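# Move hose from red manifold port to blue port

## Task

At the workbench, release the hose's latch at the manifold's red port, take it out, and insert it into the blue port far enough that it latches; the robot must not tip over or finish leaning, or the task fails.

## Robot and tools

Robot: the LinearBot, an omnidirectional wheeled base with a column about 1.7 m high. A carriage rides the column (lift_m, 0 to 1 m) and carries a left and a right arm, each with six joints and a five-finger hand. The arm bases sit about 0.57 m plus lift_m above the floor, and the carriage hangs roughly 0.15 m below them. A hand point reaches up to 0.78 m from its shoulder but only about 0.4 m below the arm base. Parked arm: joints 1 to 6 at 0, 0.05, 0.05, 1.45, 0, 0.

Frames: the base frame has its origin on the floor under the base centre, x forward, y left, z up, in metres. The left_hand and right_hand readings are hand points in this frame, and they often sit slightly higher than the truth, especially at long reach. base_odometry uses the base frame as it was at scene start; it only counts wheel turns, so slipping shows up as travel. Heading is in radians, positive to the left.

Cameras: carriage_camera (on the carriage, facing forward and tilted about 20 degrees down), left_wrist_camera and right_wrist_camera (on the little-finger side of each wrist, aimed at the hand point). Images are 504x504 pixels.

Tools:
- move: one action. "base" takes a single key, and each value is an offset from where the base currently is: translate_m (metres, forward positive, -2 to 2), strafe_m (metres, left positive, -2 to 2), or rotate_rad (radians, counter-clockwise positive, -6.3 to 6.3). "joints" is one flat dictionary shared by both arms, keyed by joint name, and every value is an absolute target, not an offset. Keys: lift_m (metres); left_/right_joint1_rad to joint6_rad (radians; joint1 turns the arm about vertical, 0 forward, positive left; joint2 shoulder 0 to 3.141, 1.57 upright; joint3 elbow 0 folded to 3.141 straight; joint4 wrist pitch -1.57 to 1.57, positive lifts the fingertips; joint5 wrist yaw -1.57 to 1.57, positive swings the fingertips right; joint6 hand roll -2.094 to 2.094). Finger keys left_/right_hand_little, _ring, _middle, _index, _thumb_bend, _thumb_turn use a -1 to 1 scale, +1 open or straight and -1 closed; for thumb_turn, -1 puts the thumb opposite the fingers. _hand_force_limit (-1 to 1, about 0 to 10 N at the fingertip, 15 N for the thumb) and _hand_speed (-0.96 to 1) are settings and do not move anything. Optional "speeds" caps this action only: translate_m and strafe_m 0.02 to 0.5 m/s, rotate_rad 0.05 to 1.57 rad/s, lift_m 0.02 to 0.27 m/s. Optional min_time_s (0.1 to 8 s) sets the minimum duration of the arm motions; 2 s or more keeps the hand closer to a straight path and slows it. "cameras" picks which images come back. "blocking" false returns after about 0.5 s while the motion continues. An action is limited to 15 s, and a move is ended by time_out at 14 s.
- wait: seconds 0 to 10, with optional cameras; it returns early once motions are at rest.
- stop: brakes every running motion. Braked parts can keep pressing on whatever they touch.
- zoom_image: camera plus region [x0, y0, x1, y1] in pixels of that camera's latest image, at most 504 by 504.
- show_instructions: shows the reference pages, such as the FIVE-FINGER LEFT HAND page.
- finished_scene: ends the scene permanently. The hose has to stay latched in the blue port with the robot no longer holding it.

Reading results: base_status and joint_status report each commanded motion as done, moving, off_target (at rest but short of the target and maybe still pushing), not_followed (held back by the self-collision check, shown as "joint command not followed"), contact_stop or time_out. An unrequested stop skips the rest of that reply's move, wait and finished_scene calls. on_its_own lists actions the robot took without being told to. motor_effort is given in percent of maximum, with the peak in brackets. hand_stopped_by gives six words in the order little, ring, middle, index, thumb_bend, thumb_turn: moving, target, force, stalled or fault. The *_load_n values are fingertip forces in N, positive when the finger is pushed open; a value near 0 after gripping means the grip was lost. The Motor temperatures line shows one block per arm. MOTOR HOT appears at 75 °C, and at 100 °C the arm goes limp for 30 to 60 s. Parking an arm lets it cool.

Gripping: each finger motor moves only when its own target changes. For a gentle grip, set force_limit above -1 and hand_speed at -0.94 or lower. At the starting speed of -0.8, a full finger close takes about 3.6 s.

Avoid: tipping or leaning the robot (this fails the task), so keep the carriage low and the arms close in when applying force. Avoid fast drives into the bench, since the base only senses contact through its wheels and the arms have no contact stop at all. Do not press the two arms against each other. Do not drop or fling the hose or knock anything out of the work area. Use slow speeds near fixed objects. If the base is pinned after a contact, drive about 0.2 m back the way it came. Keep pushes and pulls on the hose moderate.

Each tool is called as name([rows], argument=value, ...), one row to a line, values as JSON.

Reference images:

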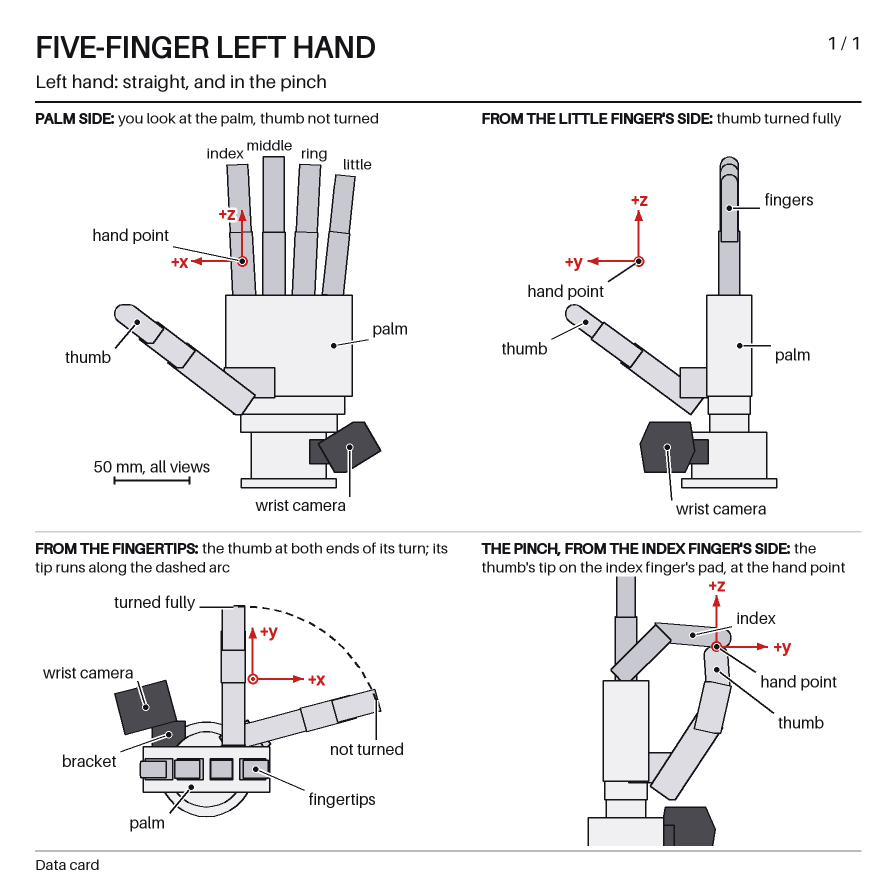

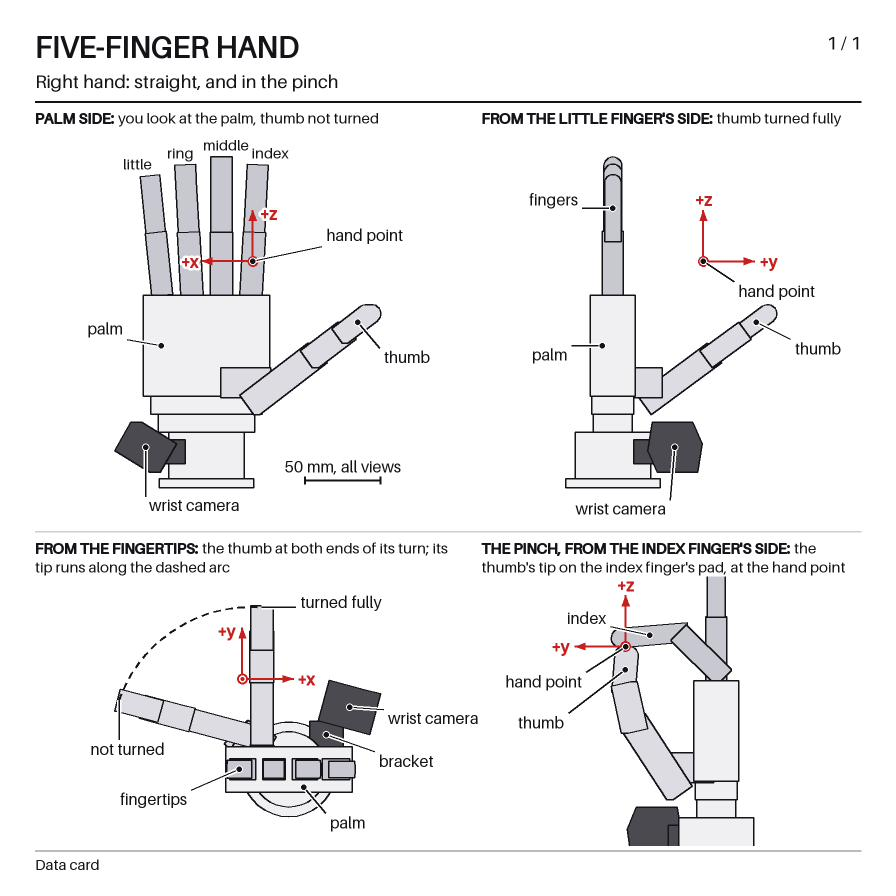

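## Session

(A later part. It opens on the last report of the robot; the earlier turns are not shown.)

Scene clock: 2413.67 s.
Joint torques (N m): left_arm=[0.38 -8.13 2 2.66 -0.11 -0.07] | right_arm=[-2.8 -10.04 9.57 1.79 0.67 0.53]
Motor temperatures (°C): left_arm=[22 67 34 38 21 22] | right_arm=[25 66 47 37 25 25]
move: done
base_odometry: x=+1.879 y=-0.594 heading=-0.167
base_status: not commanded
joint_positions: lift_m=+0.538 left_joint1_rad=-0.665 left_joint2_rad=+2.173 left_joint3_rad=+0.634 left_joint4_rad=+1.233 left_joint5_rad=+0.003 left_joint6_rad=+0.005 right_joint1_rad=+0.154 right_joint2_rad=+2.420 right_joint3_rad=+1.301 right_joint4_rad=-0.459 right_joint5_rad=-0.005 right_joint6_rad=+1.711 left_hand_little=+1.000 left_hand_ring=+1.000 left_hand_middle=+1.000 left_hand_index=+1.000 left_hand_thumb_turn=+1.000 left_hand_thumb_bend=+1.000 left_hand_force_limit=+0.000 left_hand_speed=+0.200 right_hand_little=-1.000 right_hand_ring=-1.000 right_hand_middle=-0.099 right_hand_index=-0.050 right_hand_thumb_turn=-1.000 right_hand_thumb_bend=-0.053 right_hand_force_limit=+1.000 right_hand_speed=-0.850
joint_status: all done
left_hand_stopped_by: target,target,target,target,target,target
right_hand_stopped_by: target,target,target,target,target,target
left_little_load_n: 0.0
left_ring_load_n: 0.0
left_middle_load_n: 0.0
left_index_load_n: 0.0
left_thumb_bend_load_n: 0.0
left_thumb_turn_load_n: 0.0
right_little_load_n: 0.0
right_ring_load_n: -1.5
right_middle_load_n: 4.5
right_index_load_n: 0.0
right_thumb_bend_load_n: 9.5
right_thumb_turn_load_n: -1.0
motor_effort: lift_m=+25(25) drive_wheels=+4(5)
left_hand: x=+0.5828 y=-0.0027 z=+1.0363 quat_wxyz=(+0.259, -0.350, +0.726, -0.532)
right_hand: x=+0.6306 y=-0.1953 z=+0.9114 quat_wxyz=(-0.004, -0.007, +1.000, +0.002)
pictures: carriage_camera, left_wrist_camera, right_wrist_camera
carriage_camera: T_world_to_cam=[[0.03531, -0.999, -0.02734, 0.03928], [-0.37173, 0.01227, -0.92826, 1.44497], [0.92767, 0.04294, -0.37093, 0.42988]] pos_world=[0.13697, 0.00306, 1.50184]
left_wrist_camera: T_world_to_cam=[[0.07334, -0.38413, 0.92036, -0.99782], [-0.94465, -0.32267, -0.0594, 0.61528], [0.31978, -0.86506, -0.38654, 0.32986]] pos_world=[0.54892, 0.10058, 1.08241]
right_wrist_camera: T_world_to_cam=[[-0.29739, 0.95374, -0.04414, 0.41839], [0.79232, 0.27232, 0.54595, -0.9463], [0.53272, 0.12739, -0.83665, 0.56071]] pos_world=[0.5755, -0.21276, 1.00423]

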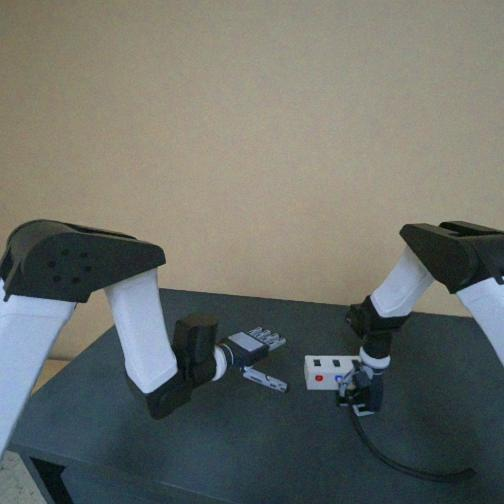

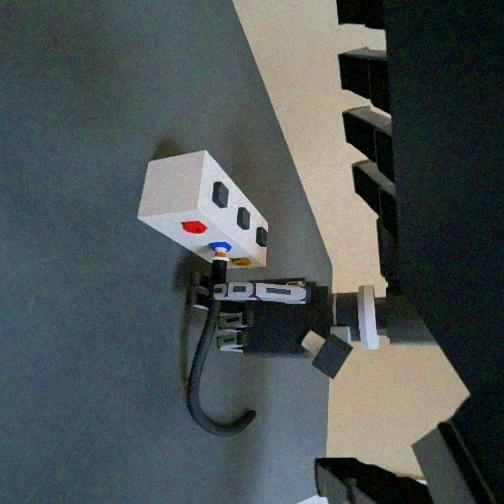

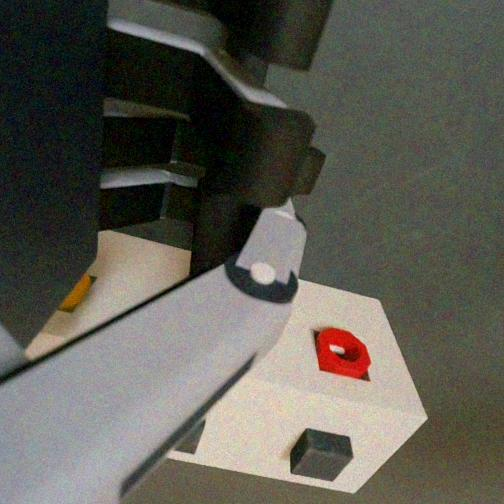

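move(joints={"left_hand_thumb_turn": -1.0})

move(joints={"left_hand_thumb_bend": 0.1, "left_hand_index": 0.0})

move(joints={"left_joint2_rad": 2.594, "left_joint3_rad": 1.778, "left_joint4_rad": 0.462}, min_time_s=3)

move(joints={"left_joint1_rad": -0.797, "left_joint2_rad": 2.787, "left_joint3_rad": 1.834, "left_joint4_rad": 0.62}, min_time_s=2.5, cameras=["right_wrist_camera", "carriage_camera", "left_wrist_camera"])

zoom_image(camera="carriage_camera", region=[310, 330, 370, 390])

Scene clock: 2481.77 s.
Joint torques (N m): left_arm=[0.27 -8.1 1.94 2.64 -0.15 -0.07] | right_arm=[-2.74 -10.03 9.58 1.79 0.67 0.53]
Motor temperatures (°C): left_arm=[22 55 29 47 21 22] | right_arm=[25 65 47 36 25 25]
move: done
base_odometry: x=+1.879 y=-0.594 heading=-0.167
base_status: not commanded
joint_positions: lift_m=+0.538 left_joint1_rad=-0.665 left_joint2_rad=+2.173 left_joint3_rad=+0.634 left_joint4_rad=+1.233 left_joint5_rad=+0.003 left_joint6_rad=+0.005 right_joint1_rad=+0.154 right_joint2_rad=+2.420 right_joint3_rad=+1.301 right_joint4_rad=-0.459 right_joint5_rad=-0.005 right_joint6_rad=+1.711 left_hand_little=+1.000 left_hand_ring=+1.000 left_hand_middle=+1.000 left_hand_index=+1.000 left_hand_thumb_turn=-1.000 left_hand_thumb_bend=+1.000 left_hand_force_limit=+0.000 left_hand_speed=+0.200 right_hand_little=-1.000 right_hand_ring=-1.000 right_hand_middle=-0.099 right_hand_index=-0.050 right_hand_thumb_turn=-1.000 right_hand_thumb_bend=-0.053 right_hand_force_limit=+1.000 right_hand_speed=-0.850
joint_status: all done
left_hand_stopped_by: target,target,target,target,target,target
right_hand_stopped_by: target,target,target,target,target,target
left_little_load_n: 0.0
left_ring_load_n: 0.0
left_middle_load_n: 0.0
left_index_load_n: 0.0
left_thumb_bend_load_n: 0.0
left_thumb_turn_load_n: 0.0
right_little_load_n: 0.0
right_ring_load_n: -1.0
right_middle_load_n: 4.5
right_index_load_n: 0.0
right_thumb_bend_load_n: 9.5
right_thumb_turn_load_n: -1.0
motor_effort: lift_m=+25(25) drive_wheels=+4(5)
left_hand: x=+0.5828 y=-0.0027 z=+1.0363 quat_wxyz=(+0.259, -0.350, +0.726, -0.532)
right_hand: x=+0.6306 y=-0.1953 z=+0.9114 quat_wxyz=(-0.004, -0.007, +1.000, +0.002)
pictures: none

Scene clock: 2482.77 s.
Joint torques (N m): left_arm=[0.23 -8.17 2 2.62 -0.1 -0.07] | right_arm=[-2.8 -10.03 9.57 1.79 0.66 0.53]
Motor temperatures (°C): left_arm=[22 55 29 47 21 22] | right_arm=[25 65 47 36 25 25]
move: done
base_odometry: x=+1.879 y=-0.594 heading=-0.167
base_status: not commanded
joint_positions: lift_m=+0.538 left_joint1_rad=-0.665 left_joint2_rad=+2.173 left_joint3_rad=+0.634 left_joint4_rad=+1.234 left_joint5_rad=+0.003 left_joint6_rad=+0.005 right_joint1_rad=+0.154 right_joint2_rad=+2.420 right_joint3_rad=+1.301 right_joint4_rad=-0.459 right_joint5_rad=-0.005 right_joint6_rad=+1.711 left_hand_little=+1.000 left_hand_ring=+1.000 left_hand_middle=+1.000 left_hand_index=+0.000 left_hand_thumb_turn=-1.000 left_hand_thumb_bend=+0.100 left_hand_force_limit=+0.000 left_hand_speed=+0.200 right_hand_little=-1.000 right_hand_ring=-1.000 right_hand_middle=-0.099 right_hand_index=-0.050 right_hand_thumb_turn=-1.000 right_hand_thumb_bend=-0.053 right_hand_force_limit=+1.000 right_hand_speed=-0.850
joint_status: all done
left_hand_stopped_by: target,target,target,target,target,target
right_hand_stopped_by: target,target,target,target,target,target
left_little_load_n: 0.0
left_ring_load_n: 0.0
left_middle_load_n: 0.0
left_index_load_n: 0.0
left_thumb_bend_load_n: 0.0
left_thumb_turn_load_n: 0.0
right_little_load_n: 0.0
right_ring_load_n: -1.0
right_middle_load_n: 4.5
right_index_load_n: 0.5
right_thumb_bend_load_n: 9.5
right_thumb_turn_load_n: -1.0
motor_effort: lift_m=+25(25) drive_wheels=+4(5)
left_hand: x=+0.5828 y=-0.0028 z=+1.0364 quat_wxyz=(+0.259, -0.350, +0.726, -0.532)
right_hand: x=+0.6306 y=-0.1953 z=+0.9114 quat_wxyz=(-0.004, -0.007, +1.000, +0.002)
pictures: none

Scene clock: 2486.07 s.
Joint torques (N m): left_arm=[0.25 -12.37 8.99 2.49 -0.15 -0.05] | right_arm=[-2.77 -10.03 9.59 1.78 0.67 0.53]
Motor temperatures (°C): left_arm=[22 56 30 46 21 22] | right_arm=[25 65 47 36 25 25]
move: done
base_odometry: x=+1.879 y=-0.594 heading=-0.167
base_status: not commanded
joint_positions: lift_m=+0.538 left_joint1_rad=-0.665 left_joint2_rad=+2.574 left_joint3_rad=+1.749 left_joint4_rad=+0.475 left_joint5_rad=+0.003 left_joint6_rad=+0.005 right_joint1_rad=+0.154 right_joint2_rad=+2.420 right_joint3_rad=+1.301 right_joint4_rad=-0.459 right_joint5_rad=-0.005 right_joint6_rad=+1.711 left_hand_little=+1.000 left_hand_ring=+1.000 left_hand_middle=+1.000 left_hand_index=+0.000 left_hand_thumb_turn=-1.000 left_hand_thumb_bend=+0.100 left_hand_force_limit=+0.000 left_hand_speed=+0.200 right_hand_little=-1.000 right_hand_ring=-1.000 right_hand_middle=-0.099 right_hand_index=-0.050 right_hand_thumb_turn=-1.000 right_hand_thumb_bend=-0.053 right_hand_force_limit=+1.000 right_hand_speed=-0.850
joint_status: all done
left_hand_stopped_by: target,target,target,target,target,target
right_hand_stopped_by: target,target,target,target,target,target
left_little_load_n: 0.0
left_ring_load_n: 0.0
left_middle_load_n: 0.0
left_index_load_n: 0.0
left_thumb_bend_load_n: 0.0
left_thumb_turn_load_n: 0.0
right_little_load_n: 0.0
right_ring_load_n: -1.0
right_middle_load_n: 4.0
right_index_load_n: 0.0
right_thumb_bend_load_n: 9.5
right_thumb_turn_load_n: -1.0
motor_effort: lift_m=+25(25) drive_wheels=+4(5)
left_hand: x=+0.7475 y=-0.1318 z=+1.0540 quat_wxyz=(+0.251, -0.356, +0.738, -0.516)
right_hand: x=+0.6306 y=-0.1953 z=+0.9114 quat_wxyz=(-0.004, -0.007, +1.000, +0.002)
pictures: none

Scene clock: 2488.87 s.
Joint torques (N m): left_arm=[-0.66 -12.62 8.34 2.68 -0.12 -0.07] | right_arm=[-2.77 -10.07 9.59 1.78 0.66 0.53]
Motor temperatures (°C): left_arm=[22 57 30 46 21 22] | right_arm=[25 65 47 36 25 25]
move: done
base_odometry: x=+1.879 y=-0.594 heading=-0.167
base_status: not commanded
joint_positions: lift_m=+0.538 left_joint1_rad=-0.791 left_joint2_rad=+2.767 left_joint3_rad=+1.807 left_joint4_rad=+0.615 left_joint5_rad=+0.003 left_joint6_rad=+0.005 right_joint1_rad=+0.154 right_joint2_rad=+2.420 right_joint3_rad=+1.301 right_joint4_rad=-0.459 right_joint5_rad=-0.005 right_joint6_rad=+1.711 left_hand_little=+1.000 left_hand_ring=+1.000 left_hand_middle=+1.000 left_hand_index=+0.000 left_hand_thumb_turn=-1.000 left_hand_thumb_bend=+0.100 left_hand_force_limit=+0.000 left_hand_speed=+0.200 right_hand_little=-1.000 right_hand_ring=-1.000 right_hand_middle=-0.099 right_hand_index=-0.050 right_hand_thumb_turn=-1.000 right_hand_thumb_bend=-0.053 right_hand_force_limit=+1.000 right_hand_speed=-0.850
joint_status: all done
left_hand_stopped_by: target,target,target,target,target,target
right_hand_stopped_by: target,target,target,target,target,target
left_little_load_n: 0.0
left_ring_load_n: 0.0
left_middle_load_n: 0.0
left_index_load_n: 0.0
left_thumb_bend_load_n: 0.0
left_thumb_turn_load_n: 0.0
right_little_load_n: 0.0
right_ring_load_n: -1.0
right_middle_load_n: 4.5
right_index_load_n: 0.0
right_thumb_bend_load_n: 9.5
right_thumb_turn_load_n: -1.5
motor_effort: lift_m=+25(25) drive_wheels=+4(5)
left_hand: x=+0.6889 y=-0.1959 z=+0.9823 quat_wxyz=(+0.219, -0.308, +0.758, -0.532)
right_hand: x=+0.6306 y=-0.1953 z=+0.9114 quat_wxyz=(-0.004, -0.007, +1.000, +0.002)
pictures: carriage_camera, left_wrist_camera, right_wrist_camera
carriage_camera: T_world_to_cam=[[0.03531, -0.999, -0.02734, 0.03928], [-0.37173, 0.01227, -0.92826, 1.44497], [0.92767, 0.04294, -0.37093, 0.42988]] pos_world=[0.13697, 0.00306, 1.50184]
left_wrist_camera: T_world_to_cam=[[0.0502, -0.4167, 0.90765, -1.00797], [-0.97921, -0.19939, -0.03738, 0.67636], [0.19655, -0.88691, -0.41805, 0.21951]] pos_world=[0.66975, -0.09048, 1.03194]
right_wrist_camera: T_world_to_cam=[[-0.29739, 0.95374, -0.04414, 0.41839], [0.79232, 0.27232, 0.54595, -0.9463], [0.53272, 0.12739, -0.83665, 0.56071]] pos_world=[0.5755, -0.21276, 1.00423]

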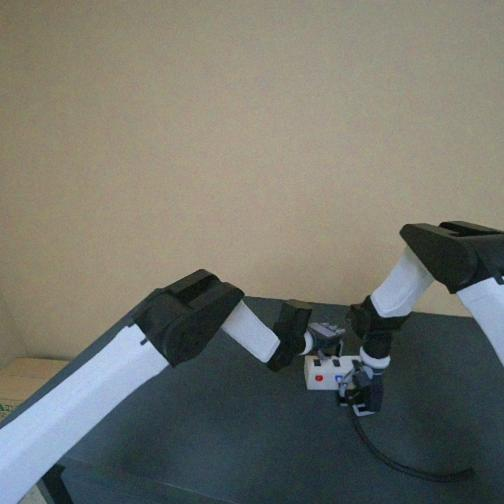

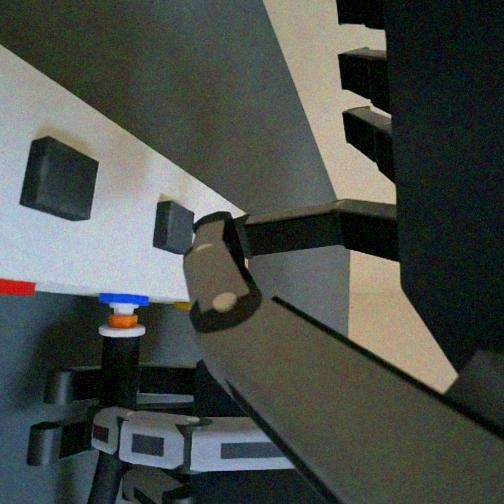

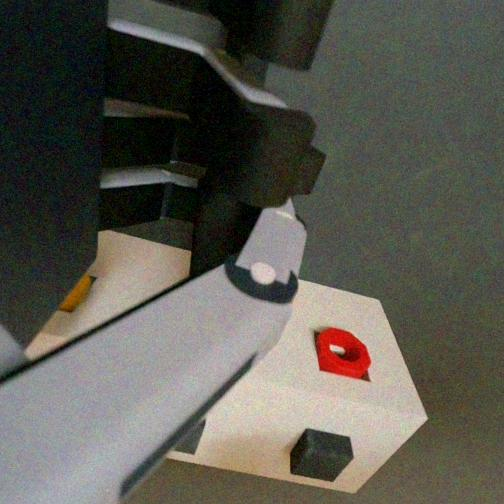

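Scaled by 8.400.

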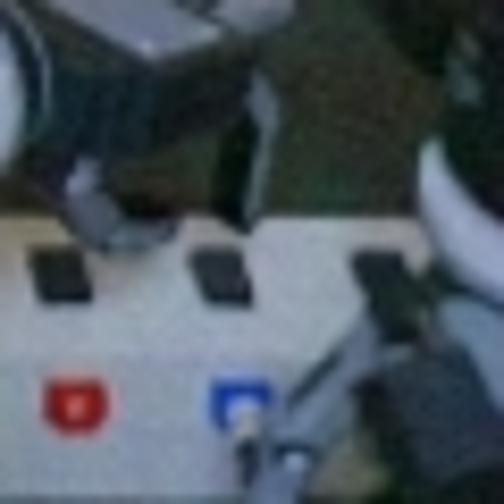

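zoom_image(camera="left_wrist_camera", region=[60, 150, 300, 390])

Scaled by 2.100.

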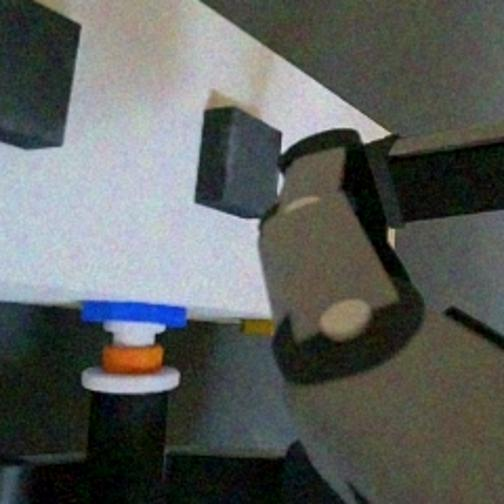

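move(joints={"left_joint1_rad": -0.777, "left_joint2_rad": 2.84, "left_joint3_rad": 1.86, "left_joint4_rad": 0.645}, min_time_s=1.5, cameras=["carriage_camera", "left_wrist_camera"])

zoom_image(camera="carriage_camera", region=[320, 340, 360, 380])

zoom_image(camera="left_wrist_camera", region=[60, 150, 300, 390])

Scene clock: 2521.43 s.
Joint torques (N m): left_arm=[0.05 -12.49 8.14 2.69 -0.13 -0.05] | right_arm=[-2.76 -10.04 9.57 1.78 0.67 0.53]
Motor temperatures (°C): left_arm=[22 61 34 43 21 22] | right_arm=[25 65 46 36 25 25]
move: done
base_odometry: x=+1.879 y=-0.594 heading=-0.167
base_status: not commanded
joint_positions: lift_m=+0.538 left_joint1_rad=-0.783 left_joint2_rad=+2.820 left_joint3_rad=+1.833 left_joint4_rad=+0.640 left_joint5_rad=+0.003 left_joint6_rad=+0.005 right_joint1_rad=+0.154 right_joint2_rad=+2.420 right_joint3_rad=+1.301 right_joint4_rad=-0.459 right_joint5_rad=-0.005 right_joint6_rad=+1.711 left_hand_little=+1.000 left_hand_ring=+1.000 left_hand_middle=+1.000 left_hand_index=+0.000 left_hand_thumb_turn=-1.000 left_hand_thumb_bend=+0.100 left_hand_force_limit=+0.000 left_hand_speed=+0.200 right_hand_little=-1.000 right_hand_ring=-1.000 right_hand_middle=-0.099 right_hand_index=-0.050 right_hand_thumb_turn=-1.000 right_hand_thumb_bend=-0.053 right_hand_force_limit=+1.000 right_hand_speed=-0.850
joint_status: all done
left_hand_stopped_by: target,target,target,target,target,target
right_hand_stopped_by: target,target,target,target,target,target
left_little_load_n: 0.0
left_ring_load_n: 0.0
left_middle_load_n: 0.0
left_index_load_n: 0.5
left_thumb_bend_load_n: 0.0
left_thumb_turn_load_n: 0.0
right_little_load_n: 0.0
right_ring_load_n: -1.0
right_middle_load_n: 4.5
right_index_load_n: 0.0
right_thumb_bend_load_n: 9.5
right_thumb_turn_load_n: -1.0
motor_effort: lift_m=+25(25) drive_wheels=+4(5)
left_hand: x=+0.6934 y=-0.1918 z=+0.9638 quat_wxyz=(+0.221, -0.312, +0.757, -0.530)
right_hand: x=+0.6306 y=-0.1953 z=+0.9114 quat_wxyz=(-0.004, -0.007, +1.000, +0.002)
carriage_camera: T_world_to_cam=[[0.03531, -0.999, -0.02734, 0.03928], [-0.37173, 0.01227, -0.92826, 1.44497], [0.92767, 0.04294, -0.37093, 0.42988]] pos_world=[0.13697, 0.00306, 1.50184]
left_wrist_camera: T_world_to_cam=[[0.05512, -0.41739, 0.90705, -0.99271], [-0.97748, -0.2079, -0.03627, 0.6769], [0.20371, -0.88463, -0.41945, 0.21134]] pos_world=[0.67332, -0.08667, 1.01364]

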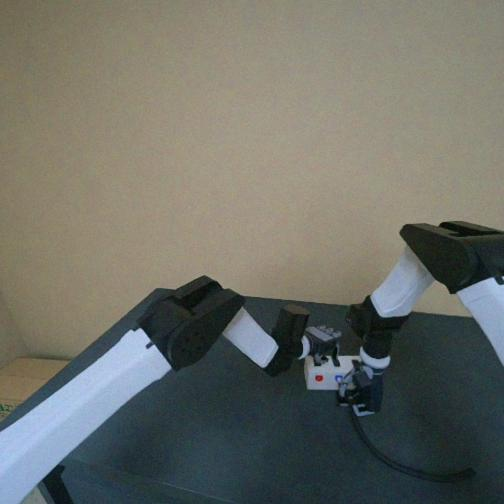

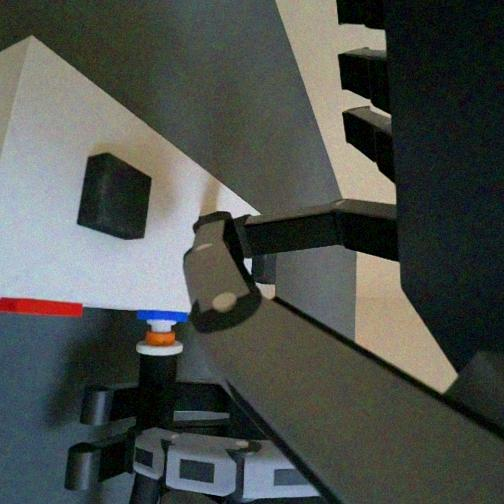

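Scaled by 12.600.

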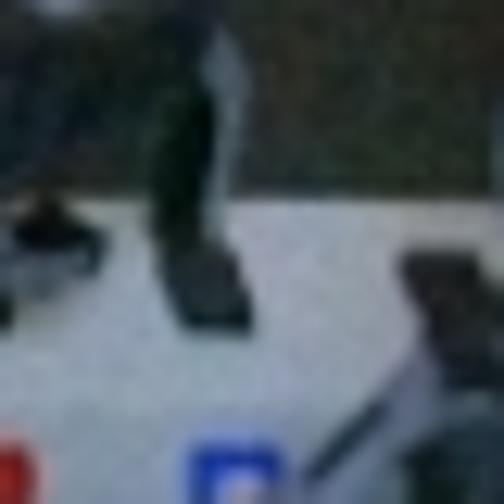

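Scaled by 2.100.

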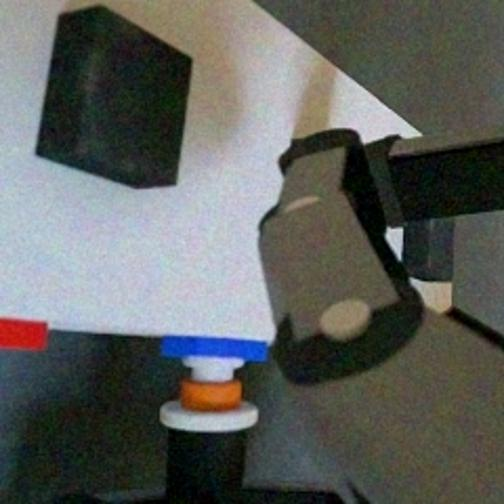

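move(joints={"left_hand_thumb_bend": -0.4}, cameras=["left_wrist_camera"])

zoom_image(camera="left_wrist_camera", region=[100, 150, 300, 350])

Scene clock: 2529.67 s.
Joint torques (N m): left_arm=[0.12 -12.71 8.27 2.59 -0.11 -0.02] | right_arm=[-2.76 -10.04 9.57 1.78 0.66 0.53]
Motor temperatures (°C): left_arm=[22 66 35 43 21 22] | right_arm=[25 65 46 36 25 25]
move: done
base_odometry: x=+1.879 y=-0.594 heading=-0.167
base_status: not commanded
joint_positions: lift_m=+0.538 left_joint1_rad=-0.782 left_joint2_rad=+2.820 left_joint3_rad=+1.833 left_joint4_rad=+0.640 left_joint5_rad=+0.003 left_joint6_rad=+0.005 right_joint1_rad=+0.154 right_joint2_rad=+2.420 right_joint3_rad=+1.301 right_joint4_rad=-0.459 right_joint5_rad=-0.005 right_joint6_rad=+1.711 left_hand_little=+1.000 left_hand_ring=+1.000 left_hand_middle=+1.000 left_hand_index=+0.000 left_hand_thumb_turn=-1.000 left_hand_thumb_bend=-0.400 left_hand_force_limit=+0.000 left_hand_speed=+0.200 right_hand_little=-1.000 right_hand_ring=-1.000 right_hand_middle=-0.099 right_hand_index=-0.050 right_hand_thumb_turn=-1.000 right_hand_thumb_bend=-0.053 right_hand_force_limit=+1.000 right_hand_speed=-0.850
joint_status: all done
left_hand_stopped_by: target,target,target,target,target,target
right_hand_stopped_by: target,target,target,target,target,target
left_little_load_n: 0.0
left_ring_load_n: 0.0
left_middle_load_n: 0.0
left_index_load_n: -0.5
left_thumb_bend_load_n: 0.5
left_thumb_turn_load_n: 0.0
right_little_load_n: 0.5
right_ring_load_n: -1.0
right_middle_load_n: 4.0
right_index_load_n: 0.0
right_thumb_bend_load_n: 9.0
right_thumb_turn_load_n: -1.0
motor_effort: lift_m=+25(25) drive_wheels=+4(4)
left_hand: x=+0.6936 y=-0.1917 z=+0.9639 quat_wxyz=(+0.221, -0.312, +0.757, -0.530)
right_hand: x=+0.6306 y=-0.1953 z=+0.9114 quat_wxyz=(-0.004, -0.007, +1.000, +0.002)
left_wrist_camera: T_world_to_cam=[[0.05505, -0.41713, 0.90718, -0.99279], [-0.97738, -0.20834, -0.03649, 0.67726], [0.20422, -0.88465, -0.41916, 0.21088]] pos_world=[0.67352, -0.08647, 1.01374]

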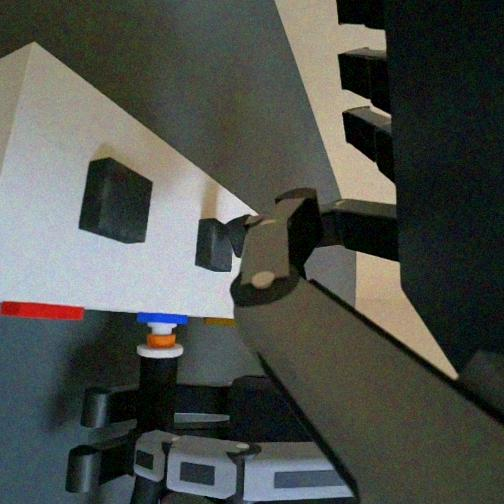

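Scaled by 2.520.

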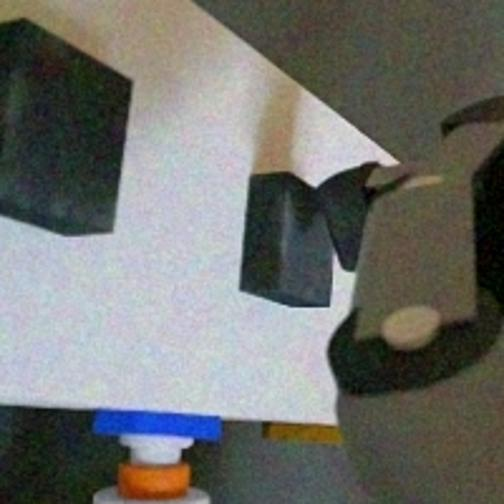

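move(joints={"left_joint1_rad": -0.794, "left_joint2_rad": 2.871, "left_joint3_rad": 1.877, "left_joint4_rad": 0.658}, min_time_s=1.5, cameras=["left_wrist_camera", "carriage_camera"])

zoom_image(camera="left_wrist_camera", region=[100, 150, 300, 350])

zoom_image(camera="carriage_camera", region=[320, 340, 360, 380])

Scene clock: 2537.70 s.
Joint torques (N m): left_arm=[-0.65 -12.45 8.12 2.57 -0.09 -0.03] | right_arm=[-2.78 -10.04 9.57 1.79 0.67 0.53]
Motor temperatures (°C): left_arm=[22 68 35 44 21 22] | right_arm=[25 65 46 36 25 25]
move: done
base_odometry: x=+1.879 y=-0.594 heading=-0.167
base_status: not commanded
joint_positions: lift_m=+0.538 left_joint1_rad=-0.787 left_joint2_rad=+2.849 left_joint3_rad=+1.851 left_joint4_rad=+0.657 left_joint5_rad=+0.003 left_joint6_rad=+0.005 right_joint1_rad=+0.154 right_joint2_rad=+2.420 right_joint3_rad=+1.301 right_joint4_rad=-0.459 right_joint5_rad=-0.005 right_joint6_rad=+1.711 left_hand_little=+1.000 left_hand_ring=+1.000 left_hand_middle=+1.000 left_hand_index=+0.000 left_hand_thumb_turn=-1.000 left_hand_thumb_bend=-0.400 left_hand_force_limit=+0.000 left_hand_speed=+0.200 right_hand_little=-1.000 right_hand_ring=-1.000 right_hand_middle=-0.099 right_hand_index=-0.050 right_hand_thumb_turn=-1.000 right_hand_thumb_bend=-0.053 right_hand_force_limit=+1.000 right_hand_speed=-0.850
joint_status: all done
left_hand_stopped_by: target,target,target,target,target,target
right_hand_stopped_by: target,target,target,target,target,target
left_little_load_n: 0.0
left_ring_load_n: 0.0
left_middle_load_n: 0.0
left_index_load_n: 0.0
left_thumb_bend_load_n: 0.0
left_thumb_turn_load_n: 0.0
right_little_load_n: 0.0
right_ring_load_n: -1.0
right_middle_load_n: 4.0
right_index_load_n: 0.0
right_thumb_bend_load_n: 9.5
right_thumb_turn_load_n: -1.5
motor_effort: lift_m=+25(25) drive_wheels=+4(5)
left_hand: x=+0.6923 y=-0.1949 z=+0.9563 quat_wxyz=(+0.221, -0.309, +0.756, -0.534)
right_hand: x=+0.6306 y=-0.1953 z=+0.9114 quat_wxyz=(-0.004, -0.007, +1.000, +0.002)
pictures: carriage_camera, left_wrist_camera
carriage_camera: T_world_to_cam=[[0.03531, -0.999, -0.02734, 0.03928], [-0.37173, 0.01227, -0.92826, 1.44497], [0.92767, 0.04294, -0.37093, 0.42988]] pos_world=[0.13697, 0.00306, 1.50184]
left_wrist_camera: T_world_to_cam=[[0.04873, -0.41298, 0.90943, -0.98424], [-0.97814, -0.20404, -0.04025, 0.68008], [0.20218, -0.88759, -0.41389, 0.20092]] pos_world=[0.67254, -0.08938, 1.00563]

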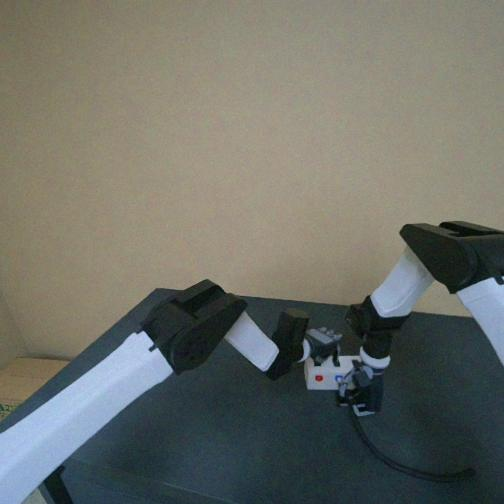

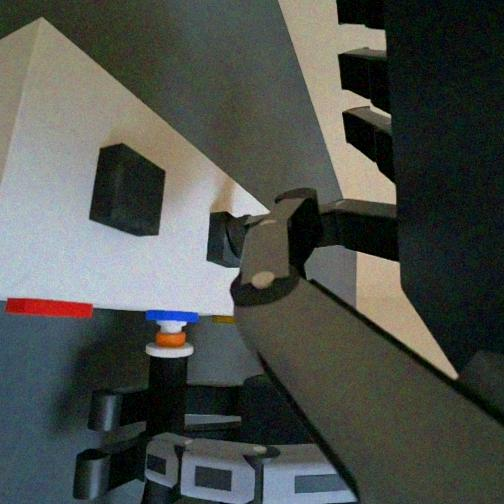

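Scaled by 2.520.

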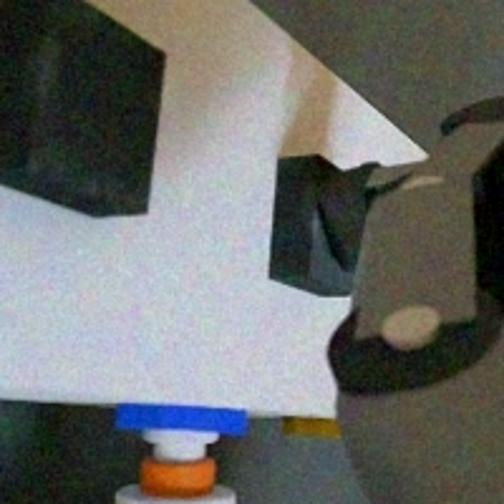

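Scaled by 12.600.

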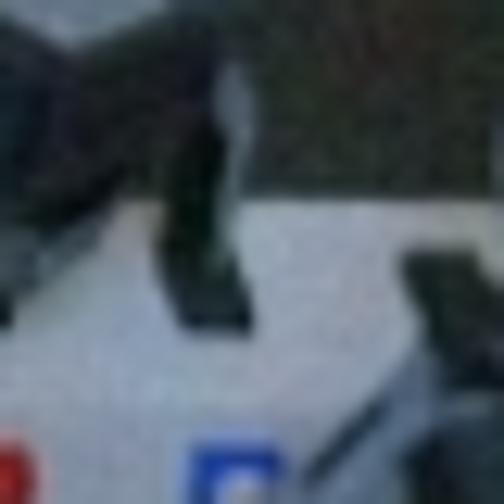

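move(joints={"left_joint2_rad": 2.94, "left_joint3_rad": 1.90, "left_joint4_rad": 0.64}, min_time_s=1.5, cameras=["left_wrist_camera", "carriage_camera"])

zoom_image(camera="left_wrist_camera", region=[100, 150, 300, 350])

Scene clock: 2545.20 s.
Joint torques (N m): left_arm=[-0.73 -10.8 6.72 1.84 -0.13 0] | right_arm=[-2.77 -10.03 9.55 1.78 0.66 0.54]
Motor temperatures (°C): left_arm=[22 70 35 43 21 22] | right_arm=[25 65 46 36 25 25]
move: off_target
base_odometry: x=+1.879 y=-0.594 heading=-0.167
base_status: not commanded
joint_positions: lift_m=+0.538 left_joint1_rad=-0.787 left_joint2_rad=+2.894 left_joint3_rad=+1.889 left_joint4_rad=+0.709 left_joint5_rad=+0.003 left_joint6_rad=+0.002 right_joint1_rad=+0.154 right_joint2_rad=+2.420 right_joint3_rad=+1.301 right_joint4_rad=-0.459 right_joint5_rad=-0.005 right_joint6_rad=+1.711 left_hand_little=+1.000 left_hand_ring=+1.000 left_hand_middle=+1.000 left_hand_index=+0.000 left_hand_thumb_turn=-1.000 left_hand_thumb_bend=-0.400 left_hand_force_limit=+0.000 left_hand_speed=+0.200 right_hand_little=-1.000 right_hand_ring=-1.000 right_hand_middle=-0.099 right_hand_index=-0.050 right_hand_thumb_turn=-1.000 right_hand_thumb_bend=-0.053 right_hand_force_limit=+1.000 right_hand_speed=-0.850
joint_status: left_joint4_rad off_target (ended at +0.709, target +0.640); the others done
left_hand_stopped_by: target,target,target,target,target,target
right_hand_stopped_by: target,target,target,target,target,target
left_little_load_n: 0.0
left_ring_load_n: 0.0
left_middle_load_n: 0.0
left_index_load_n: -2.0
left_thumb_bend_load_n: 0.0
left_thumb_turn_load_n: 0.0
right_little_load_n: 0.0
right_ring_load_n: -1.0
right_middle_load_n: 4.5
right_index_load_n: 0.0
right_thumb_bend_load_n: 9.5
right_thumb_turn_load_n: -1.5
motor_effort: lift_m=+25(25) drive_wheels=+4(5)
left_hand: x=+0.6978 y=-0.2006 z=+0.9537 quat_wxyz=(+0.227, -0.305, +0.743, -0.550)
right_hand: x=+0.6306 y=-0.1953 z=+0.9114 quat_wxyz=(-0.004, -0.007, +1.000, +0.002)
pictures: carriage_camera, left_wrist_camera
carriage_camera: T_world_to_cam=[[0.03531, -0.999, -0.02734, 0.03928], [-0.37173, 0.01227, -0.92826, 1.44497], [0.92767, 0.04294, -0.37093, 0.42988]] pos_world=[0.13697, 0.00306, 1.50184]
left_wrist_camera: T_world_to_cam=[[0.02289, -0.38289, 0.92351, -0.97372], [-0.97649, -0.20664, -0.06147, 0.70271], [0.21437, -0.90039, -0.37861, 0.14883]] pos_world=[0.67657, -0.09361, 0.99879]

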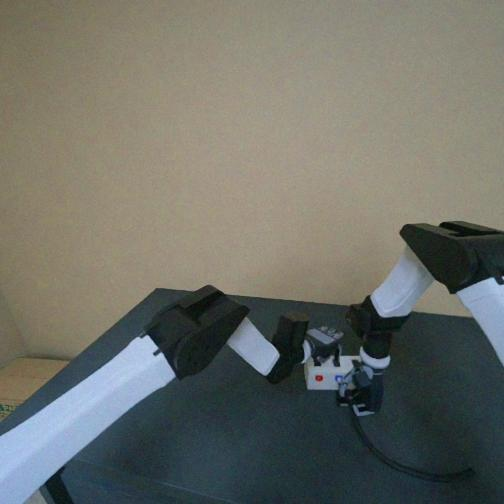

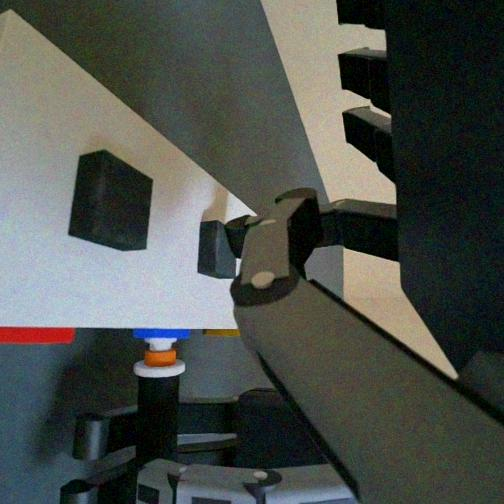

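Scaled by 2.520.

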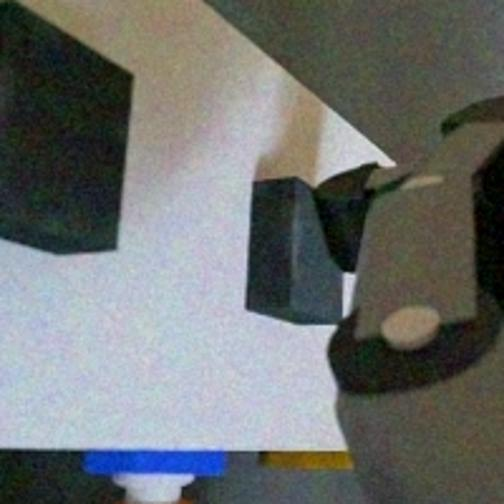

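move(joints={"left_joint2_rad": 2.97, "left_joint3_rad": 1.875, "left_joint4_rad": 0.47}, min_time_s=1.5, cameras=["left_wrist_camera", "carriage_camera"])

zoom_image(camera="left_wrist_camera", region=[100, 150, 300, 350])

Scene clock: 2553.97 s.
Joint torques (N m): left_arm=[-0.73 -8.61 4.07 0.17 -0.12 0.12] | right_arm=[-2.77 -10.07 9.57 1.78 0.67 0.54]
Motor temperatures (°C): left_arm=[22 69 34 42 21 22] | right_arm=[25 65 46 36 25 25]
move: off_target
base_odometry: x=+1.879 y=-0.594 heading=-0.167
base_status: not commanded
joint_positions: lift_m=+0.538 left_joint1_rad=-0.787 left_joint2_rad=+2.894 left_joint3_rad=+1.892 left_joint4_rad=+0.688 left_joint5_rad=+0.003 left_joint6_rad=-0.009 right_joint1_rad=+0.154 right_joint2_rad=+2.420 right_joint3_rad=+1.301 right_joint4_rad=-0.459 right_joint5_rad=-0.005 right_joint6_rad=+1.711 left_hand_little=+1.000 left_hand_ring=+1.000 left_hand_middle=+1.000 left_hand_index=+0.000 left_hand_thumb_turn=-1.000 left_hand_thumb_bend=-0.400 left_hand_force_limit=+0.000 left_hand_speed=+0.200 right_hand_little=-1.000 right_hand_ring=-1.000 right_hand_middle=-0.099 right_hand_index=-0.050 right_hand_thumb_turn=-1.000 right_hand_thumb_bend=-0.053 right_hand_force_limit=+1.000 right_hand_speed=-0.850
joint_status: left_joint4_rad off_target (ended at +0.688, target +0.470); the others done
left_hand_stopped_by: target,target,target,target,target,target
right_hand_stopped_by: target,target,target,target,target,target
left_little_load_n: 0.0
left_ring_load_n: 0.0
left_middle_load_n: 0.0
left_index_load_n: -1.5
left_thumb_bend_load_n: 0.0
left_thumb_turn_load_n: 0.0
right_little_load_n: 0.0
right_ring_load_n: -1.0
right_middle_load_n: 4.0
right_index_load_n: 0.0
right_thumb_bend_load_n: 9.5
right_thumb_turn_load_n: -1.0
motor_effort: lift_m=+25(25) drive_wheels=+4(5)
left_hand: x=+0.6961 y=-0.1998 z=+0.9503 quat_wxyz=(+0.221, -0.311, +0.747, -0.545)
right_hand: x=+0.6306 y=-0.1953 z=+0.9114 quat_wxyz=(-0.004, -0.007, +1.000, +0.002)
pictures: carriage_camera, left_wrist_camera
carriage_camera: T_world_to_cam=[[0.03531, -0.999, -0.02734, 0.03928], [-0.37173, 0.01227, -0.92826, 1.44497], [0.92767, 0.04294, -0.37093, 0.42988]] pos_world=[0.13697, 0.00306, 1.50184]
left_wrist_camera: T_world_to_cam=[[0.04221, -0.38762, 0.92085, -0.98211], [-0.97686, -0.20945, -0.04338, 0.68353], [0.20969, -0.89771, -0.38749, 0.16087]] pos_world=[0.67544, -0.0931, 0.99637]

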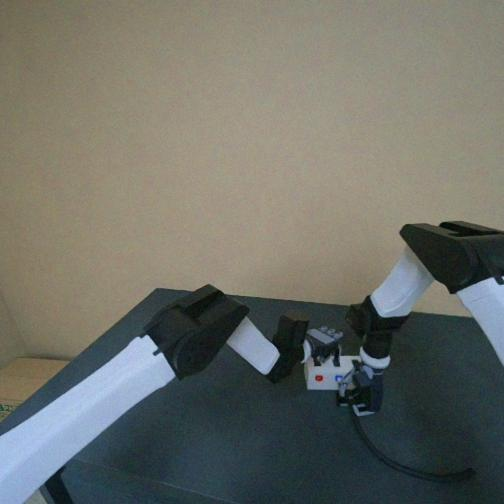

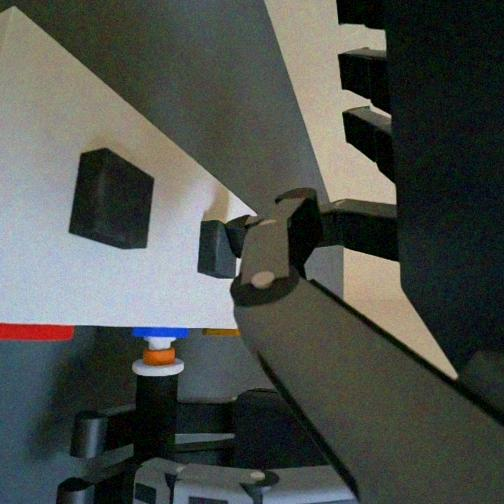

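Scaled by 2.520.

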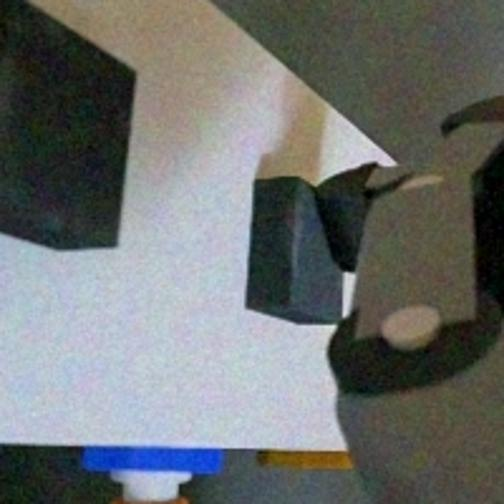

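move(joints={"right_joint3_rad": 1.295, "right_joint4_rad": -0.455, "right_joint1_rad": 0.15, "right_joint5_rad": 0.01, "right_joint6_rad": 1.715}, min_time_s=1)

move(joints={"left_joint2_rad": 3.02, "left_joint3_rad": 1.88, "left_joint4_rad": 0.27}, min_time_s=1.5, cameras=["left_wrist_camera", "carriage_camera"])

zoom_image(camera="left_wrist_camera", region=[100, 150, 300, 350])

Scene clock: 2562.07 s.
Joint torques (N m): left_arm=[-0.7 -8.55 3.92 0.17 -0.11 0.09] | right_arm=[-0.38 -10.09 4.04 0.46 0.35 0.19]
Motor temperatures (°C): left_arm=[22 67 34 40 21 22] | right_arm=[25 65 46 36 25 25]
move: done
base_odometry: x=+1.879 y=-0.594 heading=-0.167
base_status: not commanded
joint_positions: lift_m=+0.538 left_joint1_rad=-0.787 left_joint2_rad=+2.894 left_joint3_rad=+1.892 left_joint4_rad=+0.688 left_joint5_rad=+0.003 left_joint6_rad=-0.009 right_joint1_rad=+0.154 right_joint2_rad=+2.420 right_joint3_rad=+1.301 right_joint4_rad=-0.465 right_joint5_rad=-0.011 right_joint6_rad=+1.704 left_hand_little=+1.000 left_hand_ring=+1.000 left_hand_middle=+1.000 left_hand_index=+0.000 left_hand_thumb_turn=-1.000 left_hand_thumb_bend=-0.400 left_hand_force_limit=+0.000 left_hand_speed=+0.200 right_hand_little=-1.000 right_hand_ring=-1.000 right_hand_middle=-0.099 right_hand_index=-0.050 right_hand_thumb_turn=-1.000 right_hand_thumb_bend=-0.053 right_hand_force_limit=+1.000 right_hand_speed=-0.850
joint_status: all done
left_hand_stopped_by: target,target,target,target,target,target
right_hand_stopped_by: target,target,target,target,target,target
left_little_load_n: 0.0
left_ring_load_n: 0.0
left_middle_load_n: 0.0
left_index_load_n: -2.0
left_thumb_bend_load_n: 0.0
left_thumb_turn_load_n: 0.0
right_little_load_n: 0.0
right_ring_load_n: -1.5
right_middle_load_n: 4.0
right_index_load_n: 0.0
right_thumb_bend_load_n: 7.0
right_thumb_turn_load_n: 0.0
motor_effort: lift_m=+25(25) drive_wheels=+4(5)
left_hand: x=+0.6961 y=-0.1999 z=+0.9503 quat_wxyz=(+0.221, -0.312, +0.747, -0.545)
right_hand: x=+0.6285 y=-0.1941 z=+0.9116 quat_wxyz=(-0.007, -0.010, +1.000, +0.005)
pictures: none

Scene clock: 2563.87 s.
Joint torques (N m): left_arm=[-0.77 -4.98 1.35 -1.13 -0.11 0.19] | right_arm=[-0.39 -10.06 4.05 0.46 0.35 0.18]
Motor temperatures (°C): left_arm=[22 67 33 40 21 22] | right_arm=[25 65 46 35 25 25]
move: off_target
base_odometry: x=+1.879 y=-0.594 heading=-0.167
base_status: not commanded
joint_positions: lift_m=+0.538 left_joint1_rad=-0.787 left_joint2_rad=+2.894 left_joint3_rad=+1.929 left_joint4_rad=+0.604 left_joint5_rad=+0.002 left_joint6_rad=-0.019 right_joint1_rad=+0.154 right_joint2_rad=+2.420 right_joint3_rad=+1.301 right_joint4_rad=-0.465 right_joint5_rad=-0.011 right_joint6_rad=+1.704 left_hand_little=+1.000 left_hand_ring=+1.000 left_hand_middle=+1.000 left_hand_index=+0.000 left_hand_thumb_turn=-1.000 left_hand_thumb_bend=-0.400 left_hand_force_limit=+0.000 left_hand_speed=+0.200 right_hand_little=-1.000 right_hand_ring=-1.000 right_hand_middle=-0.099 right_hand_index=-0.050 right_hand_thumb_turn=-1.000 right_hand_thumb_bend=-0.053 right_hand_force_limit=+1.000 right_hand_speed=-0.850
joint_status: left_joint2_rad off_target (ended at +2.894, target +3.020); left_joint4_rad off_target (ended at +0.604, target +0.270); the others done
left_hand_stopped_by: target,target,target,target,target,target
right_hand_stopped_by: target,target,target,target,target,target
left_little_load_n: 0.0
left_ring_load_n: 0.0
left_middle_load_n: 0.0
left_index_load_n: -4.0
left_thumb_bend_load_n: 0.0
left_thumb_turn_load_n: 0.0
right_little_load_n: 0.0
right_ring_load_n: -1.5
right_middle_load_n: 4.0
right_index_load_n: 0.0
right_thumb_bend_load_n: 7.0
right_thumb_turn_load_n: 0.0
motor_effort: lift_m=+25(25) drive_wheels=+4(5)
left_hand: x=+0.6955 y=-0.1997 z=+0.9462 quat_wxyz=(+0.211, -0.321, +0.758, -0.528)
right_hand: x=+0.6285 y=-0.1941 z=+0.9116 quat_wxyz=(-0.007, -0.010, +1.000, +0.005)
pictures: carriage_camera, left_wrist_camera
carriage_camera: T_world_to_cam=[[0.03531, -0.999, -0.02734, 0.03928], [-0.37173, 0.01227, -0.92826, 1.44497], [0.92767, 0.04294, -0.37093, 0.42988]] pos_world=[0.13697, 0.00306, 1.50184]
left_wrist_camera: T_world_to_cam=[[0.08142, -0.4122, 0.90745, -0.99775], [-0.97687, -0.21364, -0.00939, 0.64973], [0.19774, -0.88569, -0.42006, 0.20109]] pos_world=[0.67618, -0.09436, 0.99598]

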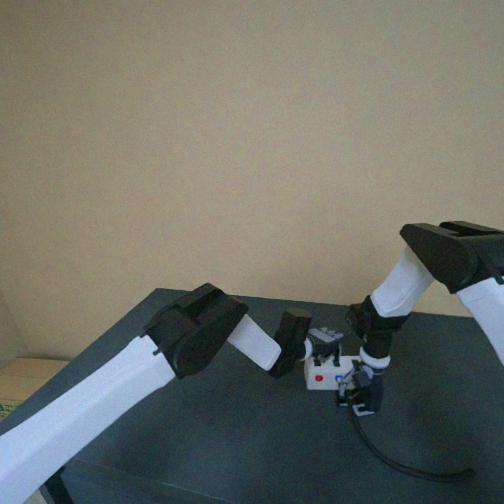

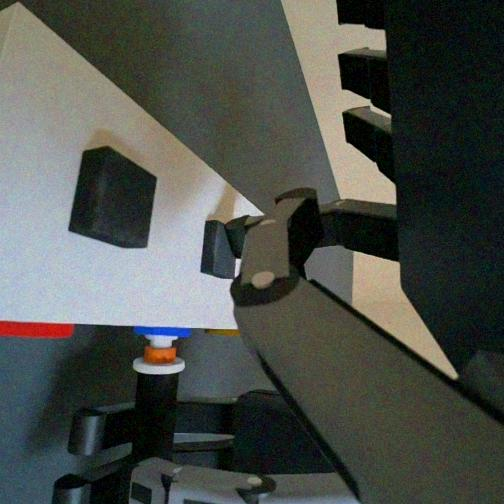

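Scaled by 2.520.

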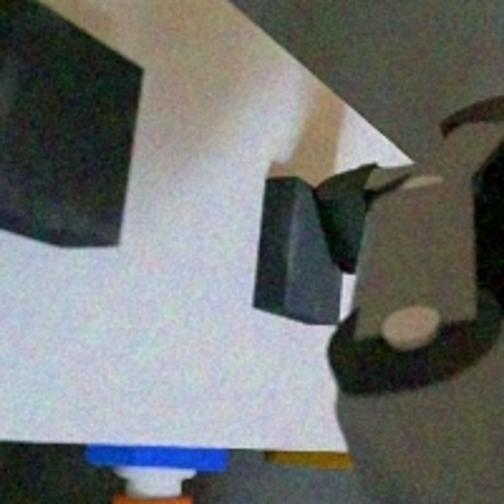

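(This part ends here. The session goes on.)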